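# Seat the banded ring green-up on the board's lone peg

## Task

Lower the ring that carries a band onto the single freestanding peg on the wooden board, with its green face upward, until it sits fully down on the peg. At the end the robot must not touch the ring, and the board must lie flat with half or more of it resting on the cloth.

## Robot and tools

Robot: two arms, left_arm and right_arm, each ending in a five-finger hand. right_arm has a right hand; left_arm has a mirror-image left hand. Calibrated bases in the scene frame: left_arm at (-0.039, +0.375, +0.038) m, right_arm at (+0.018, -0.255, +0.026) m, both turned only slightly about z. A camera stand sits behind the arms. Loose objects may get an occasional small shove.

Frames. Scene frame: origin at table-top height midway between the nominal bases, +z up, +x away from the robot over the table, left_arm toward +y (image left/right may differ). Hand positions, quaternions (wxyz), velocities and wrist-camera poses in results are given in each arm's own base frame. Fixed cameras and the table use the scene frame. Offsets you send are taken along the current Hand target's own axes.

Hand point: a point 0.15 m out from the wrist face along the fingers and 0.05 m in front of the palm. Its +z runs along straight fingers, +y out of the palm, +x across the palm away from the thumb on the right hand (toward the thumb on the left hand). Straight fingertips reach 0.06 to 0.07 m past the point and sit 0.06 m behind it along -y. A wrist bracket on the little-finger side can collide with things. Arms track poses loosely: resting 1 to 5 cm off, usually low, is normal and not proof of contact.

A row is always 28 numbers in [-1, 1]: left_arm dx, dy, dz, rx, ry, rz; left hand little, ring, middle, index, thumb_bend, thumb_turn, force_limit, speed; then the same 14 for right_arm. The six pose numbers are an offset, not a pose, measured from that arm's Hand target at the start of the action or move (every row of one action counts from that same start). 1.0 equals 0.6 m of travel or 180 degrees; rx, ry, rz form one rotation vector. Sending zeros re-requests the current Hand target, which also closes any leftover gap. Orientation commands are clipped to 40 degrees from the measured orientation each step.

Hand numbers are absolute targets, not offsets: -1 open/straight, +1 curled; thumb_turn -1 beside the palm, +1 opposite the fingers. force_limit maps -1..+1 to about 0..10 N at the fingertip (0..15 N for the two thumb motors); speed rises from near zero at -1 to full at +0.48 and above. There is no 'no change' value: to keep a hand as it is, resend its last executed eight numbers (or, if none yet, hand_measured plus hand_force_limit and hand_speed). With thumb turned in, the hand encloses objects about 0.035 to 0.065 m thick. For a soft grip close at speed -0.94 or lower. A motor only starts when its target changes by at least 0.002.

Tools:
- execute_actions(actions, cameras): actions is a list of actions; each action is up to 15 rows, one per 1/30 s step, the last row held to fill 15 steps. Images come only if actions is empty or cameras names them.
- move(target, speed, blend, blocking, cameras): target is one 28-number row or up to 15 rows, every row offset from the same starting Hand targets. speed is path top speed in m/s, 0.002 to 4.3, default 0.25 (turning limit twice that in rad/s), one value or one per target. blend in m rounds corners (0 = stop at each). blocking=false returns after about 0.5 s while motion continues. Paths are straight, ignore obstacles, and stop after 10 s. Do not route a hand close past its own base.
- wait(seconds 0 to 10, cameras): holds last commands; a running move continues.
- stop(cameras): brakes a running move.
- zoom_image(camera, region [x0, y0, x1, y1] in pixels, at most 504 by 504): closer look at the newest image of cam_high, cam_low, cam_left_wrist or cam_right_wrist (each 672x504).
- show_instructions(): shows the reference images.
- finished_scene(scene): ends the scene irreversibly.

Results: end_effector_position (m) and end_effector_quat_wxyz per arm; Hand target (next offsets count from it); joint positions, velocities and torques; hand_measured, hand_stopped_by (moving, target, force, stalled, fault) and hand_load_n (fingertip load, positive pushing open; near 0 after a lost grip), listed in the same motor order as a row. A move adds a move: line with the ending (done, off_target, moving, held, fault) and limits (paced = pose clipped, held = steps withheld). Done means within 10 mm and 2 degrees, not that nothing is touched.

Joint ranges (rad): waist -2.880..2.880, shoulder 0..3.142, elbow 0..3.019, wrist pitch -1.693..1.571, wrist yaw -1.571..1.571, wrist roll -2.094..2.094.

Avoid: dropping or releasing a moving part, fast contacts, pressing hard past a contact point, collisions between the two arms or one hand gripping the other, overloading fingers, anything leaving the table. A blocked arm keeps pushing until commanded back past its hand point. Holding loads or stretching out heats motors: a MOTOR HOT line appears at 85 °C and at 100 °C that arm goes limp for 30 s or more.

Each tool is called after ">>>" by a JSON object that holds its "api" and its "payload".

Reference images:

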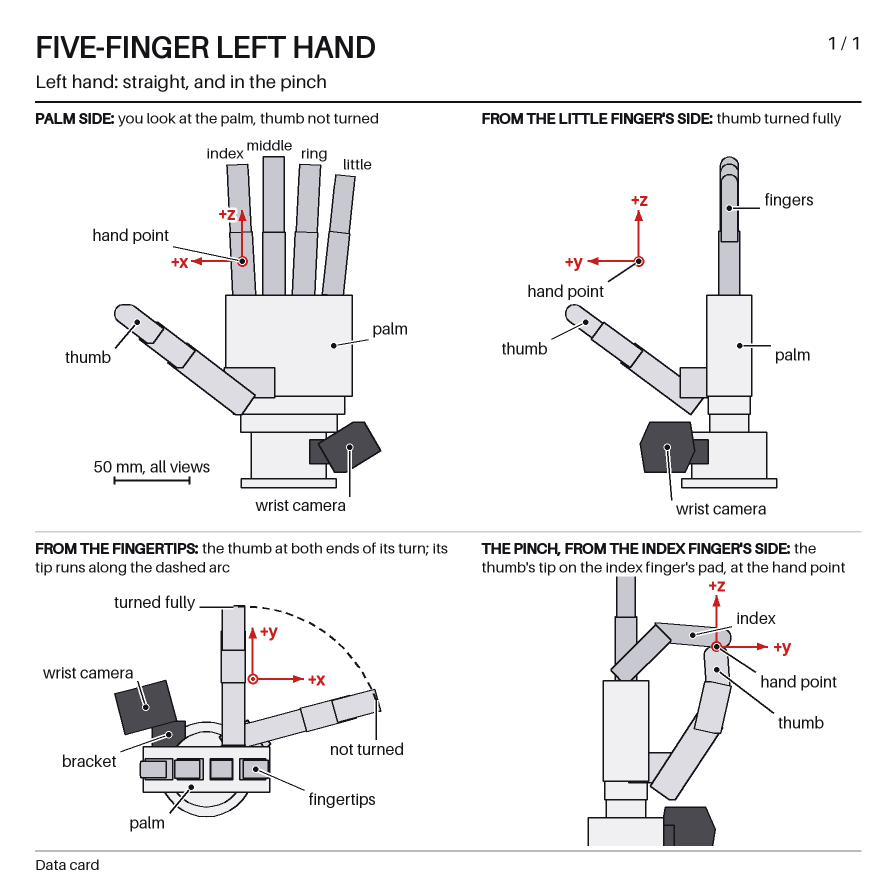

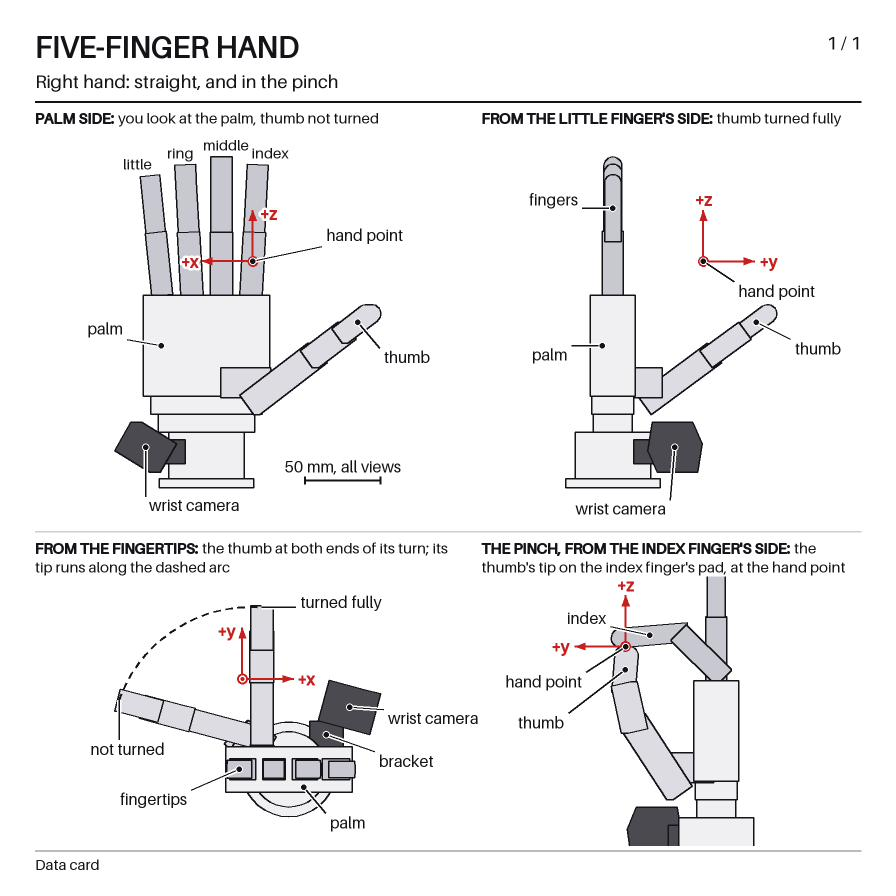

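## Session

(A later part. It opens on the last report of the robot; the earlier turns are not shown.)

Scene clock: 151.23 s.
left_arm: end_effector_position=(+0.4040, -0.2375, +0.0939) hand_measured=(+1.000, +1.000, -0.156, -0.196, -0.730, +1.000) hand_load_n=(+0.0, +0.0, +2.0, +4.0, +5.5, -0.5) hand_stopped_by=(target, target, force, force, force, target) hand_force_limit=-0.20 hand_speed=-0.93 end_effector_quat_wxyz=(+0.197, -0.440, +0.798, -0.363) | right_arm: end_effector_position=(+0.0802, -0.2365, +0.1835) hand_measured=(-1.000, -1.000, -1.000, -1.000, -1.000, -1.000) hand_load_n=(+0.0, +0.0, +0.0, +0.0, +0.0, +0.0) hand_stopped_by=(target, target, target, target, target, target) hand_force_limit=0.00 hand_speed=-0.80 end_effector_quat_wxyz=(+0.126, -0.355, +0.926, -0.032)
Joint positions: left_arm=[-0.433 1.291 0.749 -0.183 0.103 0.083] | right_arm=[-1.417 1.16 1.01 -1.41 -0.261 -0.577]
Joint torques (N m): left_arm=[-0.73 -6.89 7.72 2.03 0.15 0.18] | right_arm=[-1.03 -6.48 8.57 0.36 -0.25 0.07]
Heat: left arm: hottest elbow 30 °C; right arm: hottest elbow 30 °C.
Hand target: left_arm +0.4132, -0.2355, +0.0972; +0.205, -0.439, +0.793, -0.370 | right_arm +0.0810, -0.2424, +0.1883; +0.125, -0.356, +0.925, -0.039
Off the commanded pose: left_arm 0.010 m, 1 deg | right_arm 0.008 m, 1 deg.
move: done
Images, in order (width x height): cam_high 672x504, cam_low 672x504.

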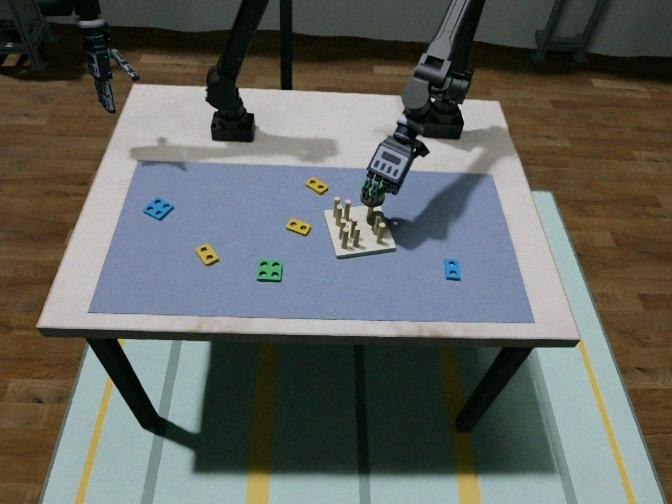

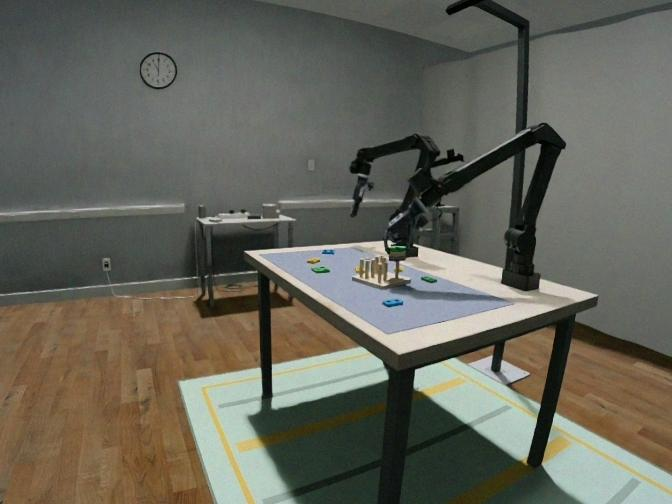

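>>> {"api": "move", "payload": {"target": [0,0.0204,0.0171,0,0,0,1,1,0.3,0.3,-0.55,1,-0.2,-0.93,0,0,0,0,0,0,-1,-1,-1,-1,-1,-1,0,-0.8], "speed": 0.03, "cameras": ["cam_high","cam_low"]}}

>>> {"api": "zoom_image", "payload": {"camera": "cam_high", "region": [355, 190, 385, 220]}}

>>> {"api": "zoom_image", "payload": {"camera": "cam_low", "region": [380, 245, 410, 280]}}

Scene clock: 157.87 s.
left_arm: end_effector_position=(+0.4036, -0.2374, +0.0776) hand_measured=(+1.000, +1.000, -0.156, -0.196, -0.730, +1.000) hand_load_n=(+0.0, +0.0, +1.5, +4.0, +6.0, -0.5) hand_stopped_by=(target, target, force, force, force, target) hand_force_limit=-0.20 hand_speed=-0.93 end_effector_quat_wxyz=(+0.196, -0.440, +0.798, -0.362) | right_arm: end_effector_position=(+0.0802, -0.2365, +0.1835) hand_measured=(-1.000, -1.000, -1.000, -1.000, -1.000, -1.000) hand_load_n=(+0.0, +0.0, +0.0, +0.0, +0.0, +0.0) hand_stopped_by=(target, target, target, target, target, target) hand_force_limit=0.00 hand_speed=-0.80 end_effector_quat_wxyz=(+0.126, -0.355, +0.926, -0.032)
Joint positions: left_arm=[-0.433 1.319 0.724 -0.132 0.103 0.083] | right_arm=[-1.417 1.16 1.01 -1.41 -0.261 -0.577]
Joint torques (N m): left_arm=[-0.79 -6.95 7.49 2.14 0.15 0.18] | right_arm=[-0.91 -6.42 8.55 0.36 -0.25 0.08]
Heat: left arm: hottest elbow 29 °C; right arm: hottest elbow 30 °C.
Hand target: left_arm +0.4131, -0.2354, +0.0812; +0.205, -0.439, +0.793, -0.370 | right_arm +0.0810, -0.2424, +0.1883; +0.125, -0.356, +0.925, -0.039
Off the commanded pose: left_arm 0.010 m, 2 deg | right_arm 0.008 m, 1 deg.
move: done
Images, in order (width x height): cam_high 672x504, cam_low 672x504.

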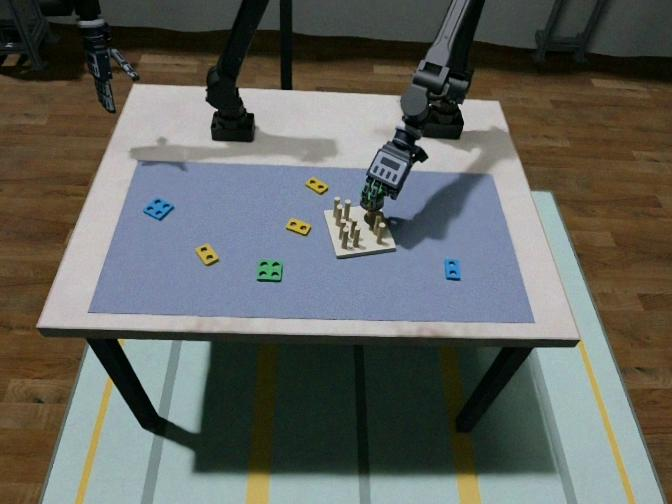

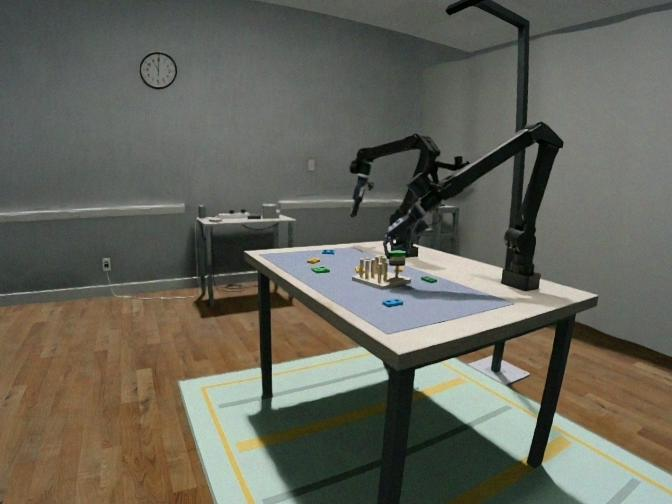

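Scaled by 16.800 from the camera's 672x504 image, which has a finer 960x720 frame.

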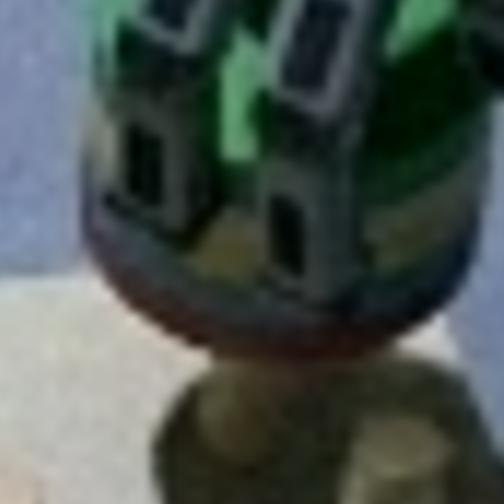

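Scaled by 14.400 from the camera's 672x504 image, which has a finer 960x720 frame.

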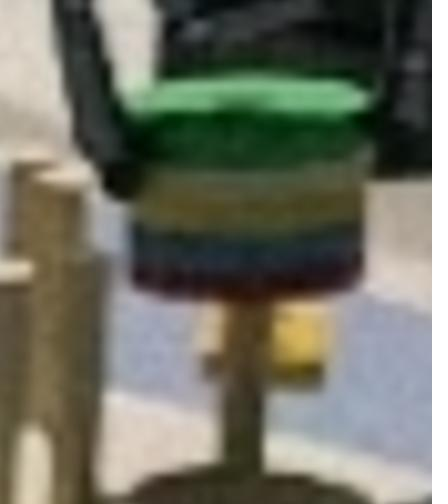

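>>> {"api": "move", "payload": {"target": [0,0.0447,0.0375,0,0,0,1,1,0.3,0.3,-0.55,1,-0.2,-0.93,0,0,0,0,0,0,-1,-1,-1,-1,-1,-1,0,-0.8], "speed": 0.04, "cameras": ["cam_high","cam_left_wrist"]}}

Scene clock: 160.57 s.
left_arm: end_effector_position=(+0.4020, -0.2365, +0.0414) hand_measured=(+1.000, +1.000, -0.156, -0.196, -0.730, +1.000) hand_load_n=(+0.0, +0.0, +1.0, +3.5, +6.0, -0.5) hand_stopped_by=(target, target, force, force, force, target) hand_force_limit=-0.20 hand_speed=-0.93 end_effector_quat_wxyz=(+0.195, -0.440, +0.799, -0.360) | right_arm: end_effector_position=(+0.0802, -0.2365, +0.1835) hand_measured=(-1.000, -1.000, -1.000, -1.000, -1.000, -1.000) hand_load_n=(+0.0, +0.0, +0.0, +0.0, +0.0, +0.0) hand_stopped_by=(target, target, target, target, target, target) hand_force_limit=0.00 hand_speed=-0.80 end_effector_quat_wxyz=(+0.126, -0.355, +0.926, -0.032)
Joint positions: left_arm=[-0.433 1.39 0.676 -0.018 0.103 0.085] | right_arm=[-1.417 1.16 1.01 -1.41 -0.261 -0.577]
Joint torques (N m): left_arm=[-0.73 -7.41 7.13 2.26 0.14 0.17] | right_arm=[-0.97 -6.42 8.57 0.38 -0.26 0.07]
Heat: left arm: hottest elbow 29 °C; right arm: hottest elbow 30 °C.
Hand target: left_arm +0.4131, -0.2354, +0.0461; +0.205, -0.439, +0.793, -0.370 | right_arm +0.0810, -0.2424, +0.1883; +0.125, -0.356, +0.925, -0.039
Off the commanded pose: left_arm 0.012 m, 2 deg | right_arm 0.008 m, 1 deg.
move: off_target (left_arm)
Images, in order (width x height): cam_high 672x504, cam_left_wrist 672x504.

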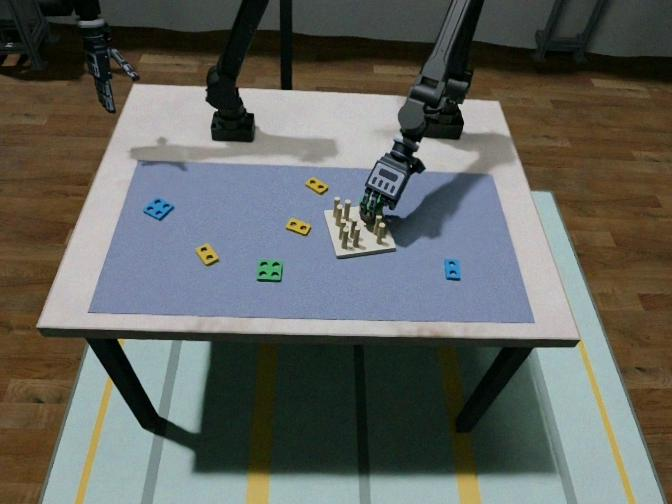

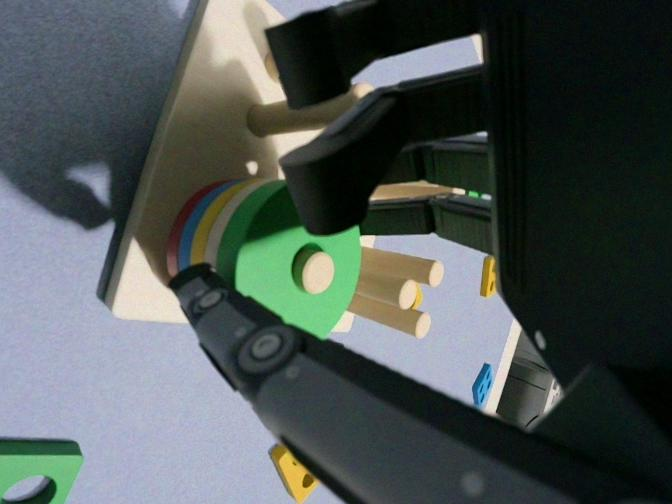

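>>> {"api": "move", "payload": {"target": [0,0.0243,0.0203,0,0,0,1,1,0.3,0.3,-0.55,1,-0.2,-0.93,0,0,0,0,0,0,-1,-1,-1,-1,-1,-1,0,-0.8], "speed": 0.03, "cameras": ["cam_low","cam_left_wrist"]}}

Scene clock: 167.37 s.
left_arm: end_effector_position=(+0.4056, -0.2383, +0.0286) hand_measured=(+1.000, +1.000, -0.156, -0.196, -0.730, +1.000) hand_load_n=(+0.0, +0.0, +1.0, +3.5, +6.0, -0.5) hand_stopped_by=(target, target, force, force, force, target) hand_force_limit=-0.20 hand_speed=-0.93 end_effector_quat_wxyz=(+0.199, -0.438, +0.796, -0.366) | right_arm: end_effector_position=(+0.0802, -0.2365, +0.1835) hand_measured=(-1.000, -1.000, -1.000, -1.000, -1.000, -1.000) hand_load_n=(+0.0, +0.0, +0.0, +0.0, +0.0, +0.0) hand_stopped_by=(target, target, target, target, target, target) hand_force_limit=0.00 hand_speed=-0.80 end_effector_quat_wxyz=(+0.126, -0.355, +0.926, -0.032)
Joint positions: left_arm=[-0.433 1.427 0.658 0.054 0.103 0.085] | right_arm=[-1.417 1.16 1.01 -1.41 -0.261 -0.577]
Joint torques (N m): left_arm=[-0.67 -6.89 6.49 2.1 0.13 0.17] | right_arm=[-0.97 -6.48 8.57 0.36 -0.25 0.07]
Heat: left arm: hottest elbow 29 °C; right arm: hottest elbow 30 °C.
Hand target: left_arm +0.4130, -0.2354, +0.0270; +0.205, -0.439, +0.793, -0.370 | right_arm +0.0810, -0.2424, +0.1883; +0.125, -0.356, +0.925, -0.039
Off the commanded pose: left_arm 0.008 m, 1 deg | right_arm 0.008 m, 1 deg.
move: done
Images, in order (width x height): cam_low 672x504, cam_left_wrist 672x504.

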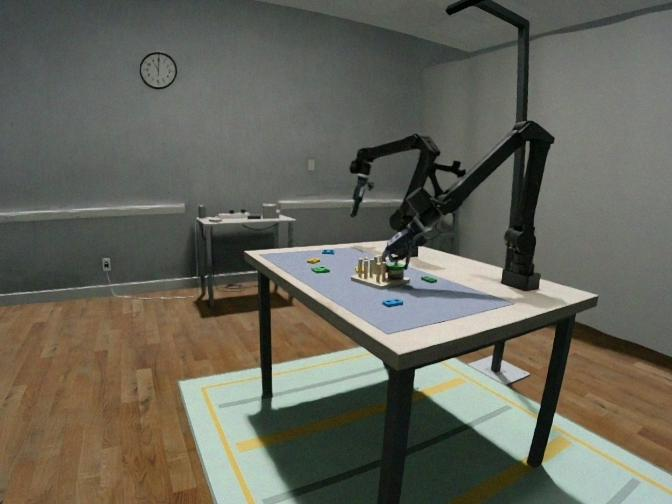

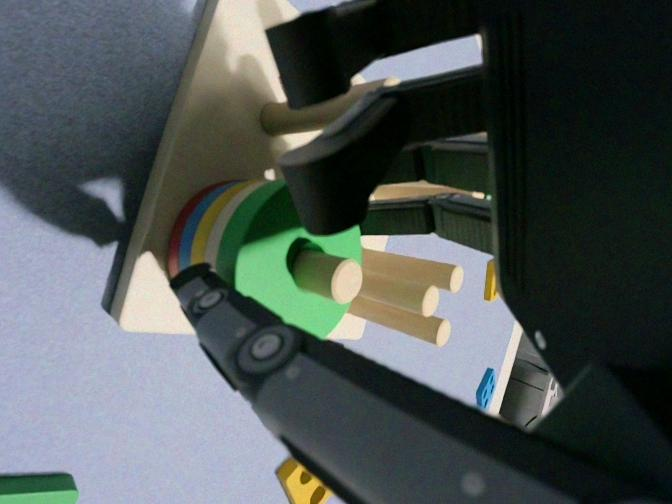

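>>> {"api": "zoom_image", "payload": {"camera": "cam_low", "region": [340, 230, 440, 305]}}

>>> {"api": "zoom_image", "payload": {"camera": "cam_left_wrist", "region": [100, 160, 400, 380]}}

Scaled by 5.040 from the camera's 672x504 image, which has a finer 960x720 frame.

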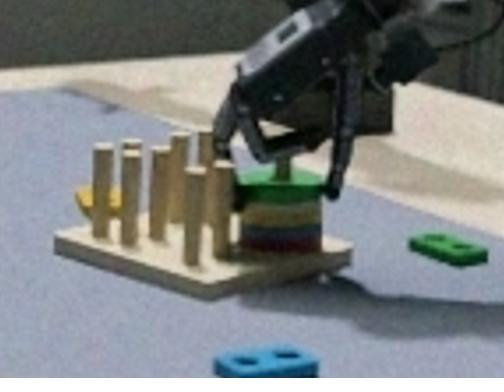

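Scaled by 1.680 from the camera's 672x504 image, which has a finer 960x720 frame.

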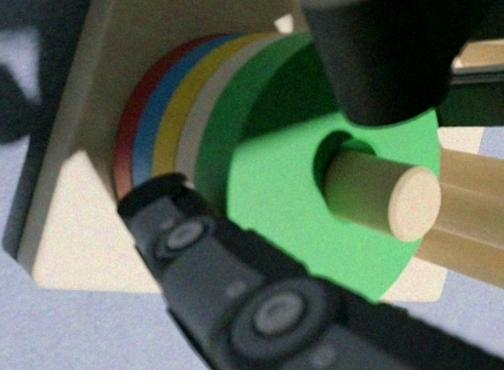

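>>> {"api": "move", "payload": {"target": [0,0.0077,0.0064,0,0,0,1,1,0.3,0.3,-0.55,1,-0.2,-0.93,0,0,0,0,0,0,-1,-1,-1,-1,-1,-1,0,-0.8], "speed": 0.03, "cameras": ["cam_low","cam_left_wrist"]}}

>>> {"api": "zoom_image", "payload": {"camera": "cam_low", "region": [340, 230, 440, 305]}}

Scene clock: 171.80 s.
left_arm: end_effector_position=(+0.4079, -0.2394, +0.0265) hand_measured=(+1.000, +1.000, -0.156, -0.196, -0.730, +1.000) hand_load_n=(+0.0, +0.0, +1.0, +3.5, +6.5, -0.5) hand_stopped_by=(target, target, force, force, force, target) hand_force_limit=-0.20 hand_speed=-0.93 end_effector_quat_wxyz=(+0.202, -0.437, +0.795, -0.370) | right_arm: end_effector_position=(+0.0802, -0.2365, +0.1835) hand_measured=(-1.000, -1.000, -1.000, -1.000, -1.000, -1.000) hand_load_n=(+0.0, +0.0, +0.0, +0.0, +0.0, +0.0) hand_stopped_by=(target, target, target, target, target, target) hand_force_limit=0.00 hand_speed=-0.80 end_effector_quat_wxyz=(+0.126, -0.355, +0.926, -0.032)
Joint positions: left_arm=[-0.433 1.437 0.655 0.078 0.104 0.085] | right_arm=[-1.417 1.16 1.01 -1.41 -0.261 -0.577]
Joint torques (N m): left_arm=[-0.73 -6.53 6.15 2 0.13 0.17] | right_arm=[-0.91 -6.42 8.55 0.35 -0.25 0.07]
Heat: left arm: hottest elbow 29 °C; right arm: hottest elbow 30 °C.
Hand target: left_arm +0.4130, -0.2354, +0.0210; +0.205, -0.439, +0.793, -0.370 | right_arm +0.0810, -0.2424, +0.1883; +0.125, -0.356, +0.925, -0.039
Off the commanded pose: left_arm 0.009 m, 1 deg | right_arm 0.008 m, 1 deg.
move: done
Images, in order (width x height): cam_low 672x504, cam_left_wrist 672x504.

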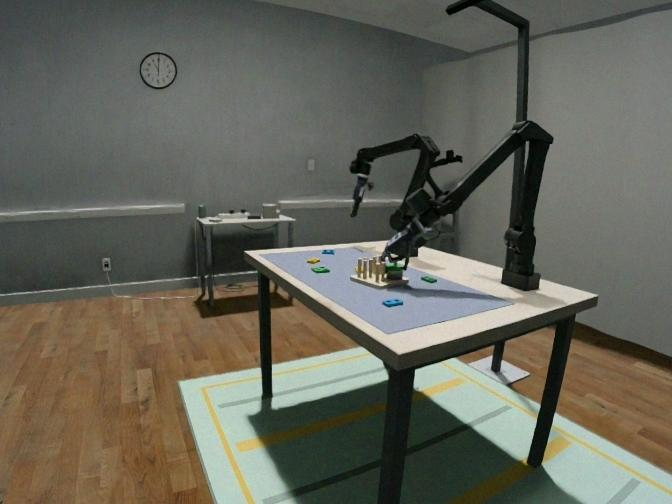

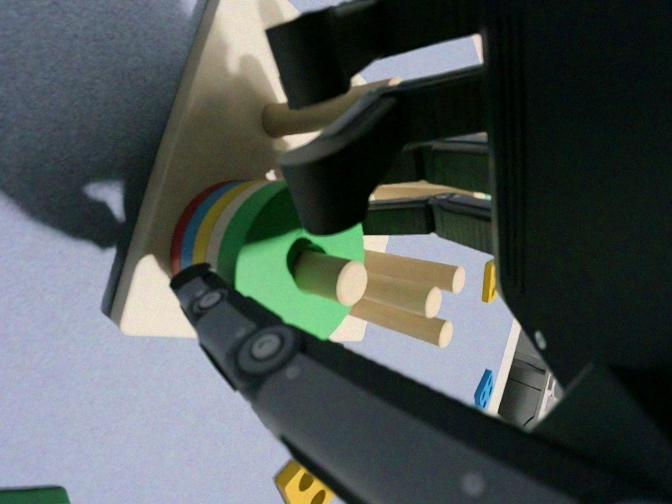

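Scaled by 5.040 from the camera's 672x504 image, which has a finer 960x720 frame.

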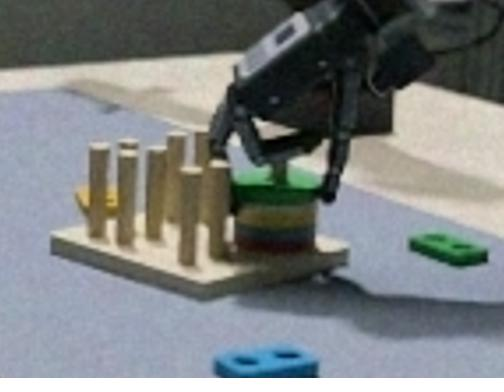

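>>> {"api": "move", "payload": {"target": [[0,-0.0051,-0.0043,0,0,0,1,1,0.3,0.3,-0.55,1,-0.2,-0.93,0,0,0,0,0,0,-1,-1,-1,-1,-1,-1,0,-0.8],[0,-0.0051,-0.0043,0,0,0,1,1,-0.7,-0.7,-1,1,0,-0.7,0,0,0,0,0,0,-1,-1,-1,-1,-1,-1,0,-0.8]], "speed": 0.05, "cameras": ["cam_low","cam_left_wrist"]}}

>>> {"api": "zoom_image", "payload": {"camera": "cam_low", "region": [340, 230, 440, 305]}}

Scene clock: 175.30 s.
left_arm: end_effector_position=(+0.4079, -0.2394, +0.0260) hand_measured=(+1.000, +1.000, -0.700, -0.700, -1.000, +1.000) hand_load_n=(+0.0, +0.0, +0.0, -0.5, +0.0, +0.0) hand_stopped_by=(target, target, target, target, target, target) hand_force_limit=0.00 hand_speed=-0.70 end_effector_quat_wxyz=(+0.202, -0.437, +0.795, -0.370) | right_arm: end_effector_position=(+0.0802, -0.2365, +0.1835) hand_measured=(-1.000, -1.000, -1.000, -1.000, -1.000, -1.000) hand_load_n=(+0.0, +0.0, -0.5, +0.0, +0.0, +0.0) hand_stopped_by=(target, target, target, target, target, target) hand_force_limit=0.00 hand_speed=-0.80 end_effector_quat_wxyz=(+0.126, -0.355, +0.926, -0.032)
Joint positions: left_arm=[-0.433 1.439 0.655 0.078 0.104 0.085] | right_arm=[-1.417 1.16 1.01 -1.41 -0.261 -0.577]
Joint torques (N m): left_arm=[-0.73 -7.41 6.53 1.54 0.13 0.17] | right_arm=[-0.97 -6.42 8.57 0.36 -0.25 0.07]
Heat: left arm: hottest elbow 29 °C; right arm: hottest elbow 30 °C.
Hand target: left_arm +0.4130, -0.2354, +0.0250; +0.205, -0.439, +0.793, -0.370 | right_arm +0.0810, -0.2424, +0.1883; +0.125, -0.356, +0.925, -0.039
Off the commanded pose: left_arm 0.007 m, 1 deg | right_arm 0.008 m, 1 deg.
move: done
Images, in order (width x height): cam_low 672x504, cam_left_wrist 672x504.

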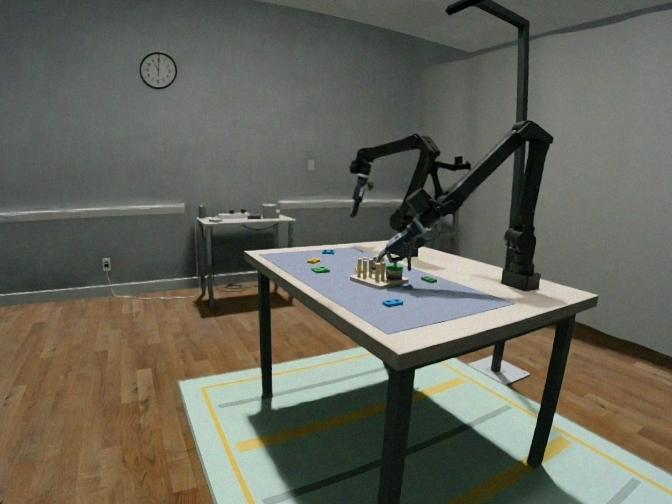

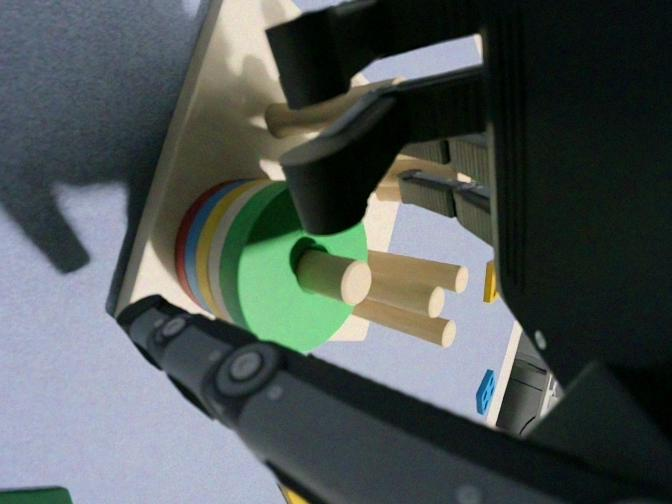

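Scaled by 5.040 from the camera's 672x504 image, which has a finer 960x720 frame.

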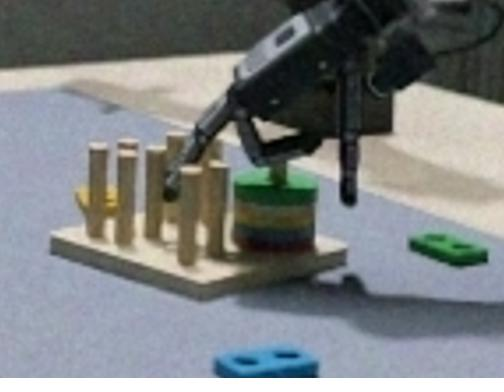

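>>> {"api": "move", "payload": {"target": [0,-0.1532,-0.1286,0,0,0,1,1,-0.7,-0.7,-1,1,0,-0.7,0,0,0,0,0,0,-1,-1,-1,-1,-1,-1,0,-0.8], "speed": 0.12, "cameras": ["all"]}}

>>> {"api": "zoom_image", "payload": {"camera": "cam_low", "region": [340, 230, 440, 305]}}

Scene clock: 178.87 s.
left_arm: end_effector_position=(+0.3963, -0.2340, +0.1210) hand_measured=(+1.000, +1.000, -0.700, -0.700, -1.000, +1.000) hand_load_n=(+0.0, +0.0, +0.0, +0.0, +0.0, +0.0) hand_stopped_by=(target, target, target, target, target, target) hand_force_limit=0.00 hand_speed=-0.70 end_effector_quat_wxyz=(+0.192, -0.441, +0.801, -0.356) | right_arm: end_effector_position=(+0.0802, -0.2365, +0.1835) hand_measured=(-1.000, -1.000, -1.000, -1.000, -1.000, -1.000) hand_load_n=(+0.0, +0.5, +0.0, +0.0, +0.0, +0.0) hand_stopped_by=(target, target, target, target, target, target) hand_force_limit=0.00 hand_speed=-0.80 end_effector_quat_wxyz=(+0.126, -0.355, +0.926, -0.032)
Joint positions: left_arm=[-0.433 1.233 0.789 -0.299 0.104 0.085] | right_arm=[-1.417 1.16 1.01 -1.41 -0.261 -0.577]
Joint torques (N m): left_arm=[-0.73 -7.41 11.41 0.83 0.12 0.16] | right_arm=[-0.97 -6.48 8.55 0.35 -0.25 0.07]
Heat: left arm: hottest elbow 29 °C; right arm: hottest elbow 30 °C.
Hand target: left_arm +0.4129, -0.2354, +0.1450; +0.205, -0.439, +0.793, -0.370 | right_arm +0.0810, -0.2424, +0.1883; +0.125, -0.356, +0.925, -0.039
Off the commanded pose: left_arm 0.029 m, 2 deg | right_arm 0.008 m, 1 deg.
move: off_target (left_arm)

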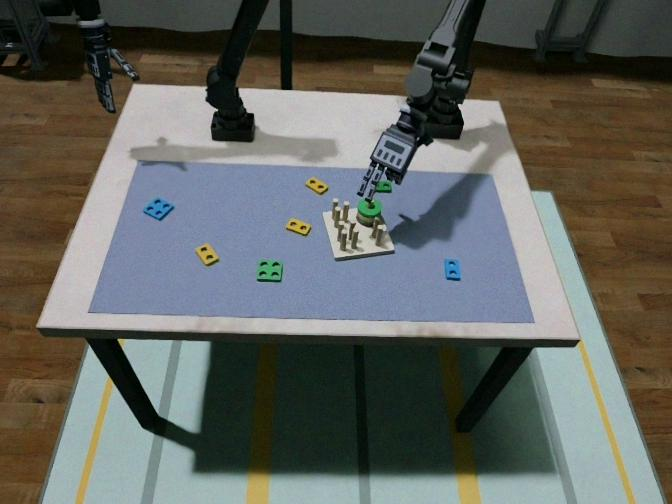

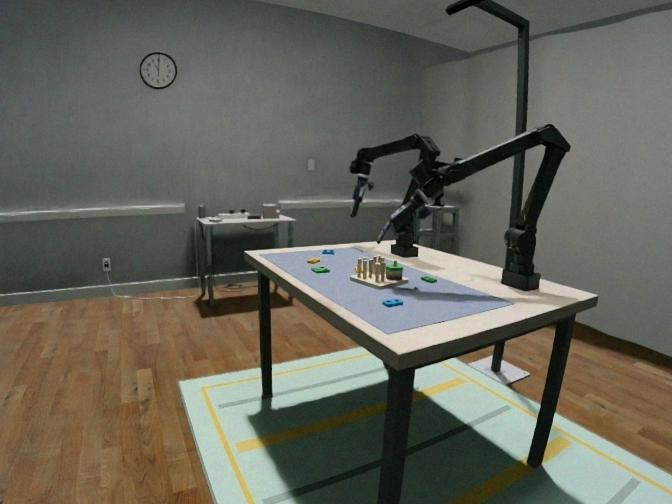

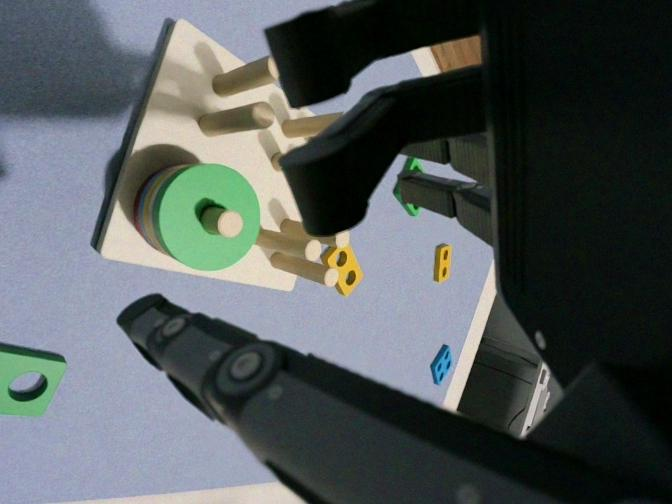

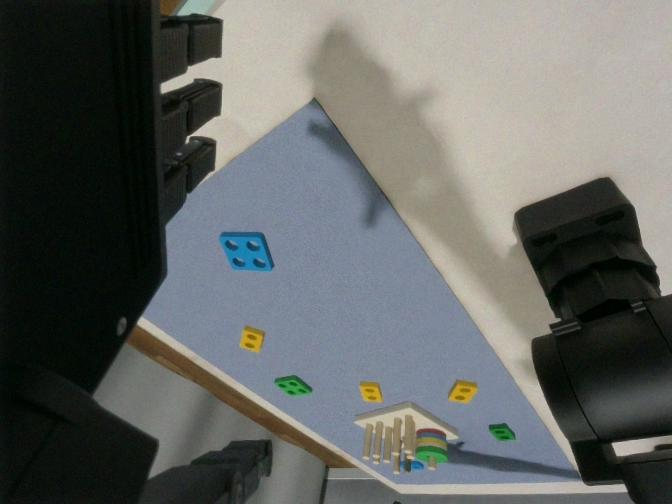

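Scaled by 5.040 from the camera's 672x504 image, which has a finer 960x720 frame.

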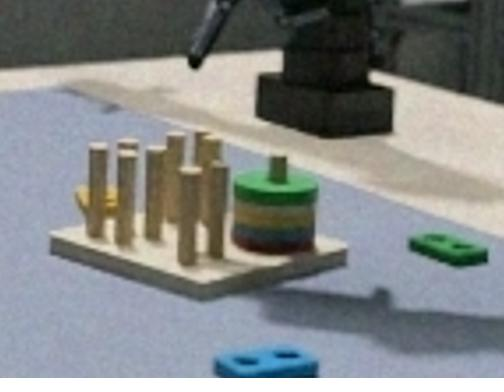

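>>> {"api": "zoom_image", "payload": {"camera": "cam_left_wrist", "region": [90, 130, 300, 290]}}

>>> {"api": "zoom_image", "payload": {"camera": "cam_low", "region": [380, 250, 416, 290]}}

Scaled by 2.400 from the camera's 672x504 image, which has a finer 960x720 frame.

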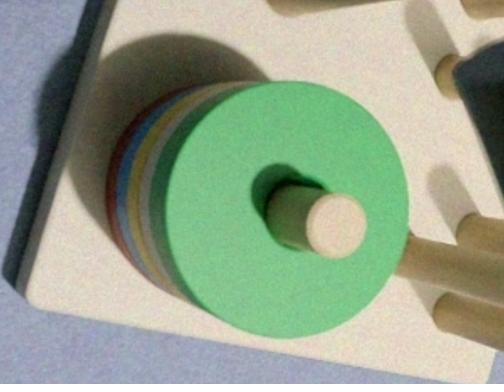

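Scaled by 12.600 from the camera's 672x504 image, which has a finer 960x720 frame.

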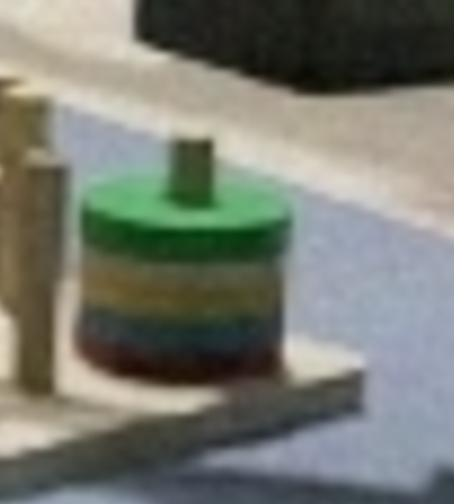

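>>> {"api": "zoom_image", "payload": {"camera": "cam_left_wrist", "region": [120, 200, 200, 260]}}

>>> {"api": "zoom_image", "payload": {"camera": "cam_high", "region": [315, 185, 405, 265]}}

Scaled by 6.300 from the camera's 672x504 image, which has a finer 960x720 frame.

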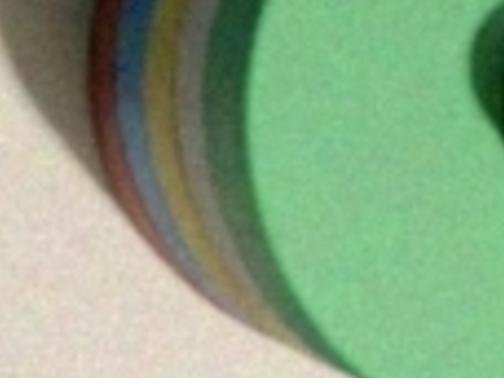

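Scaled by 5.600 from the camera's 672x504 image, which has a finer 960x720 frame.

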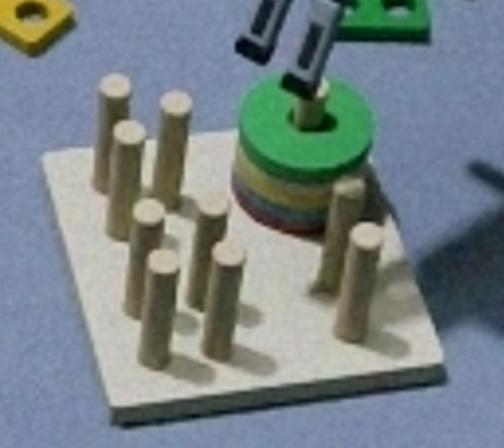

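>>> {"api": "finished_scene", "payload": {"scene": 3}}

The scene is finished: the task was done.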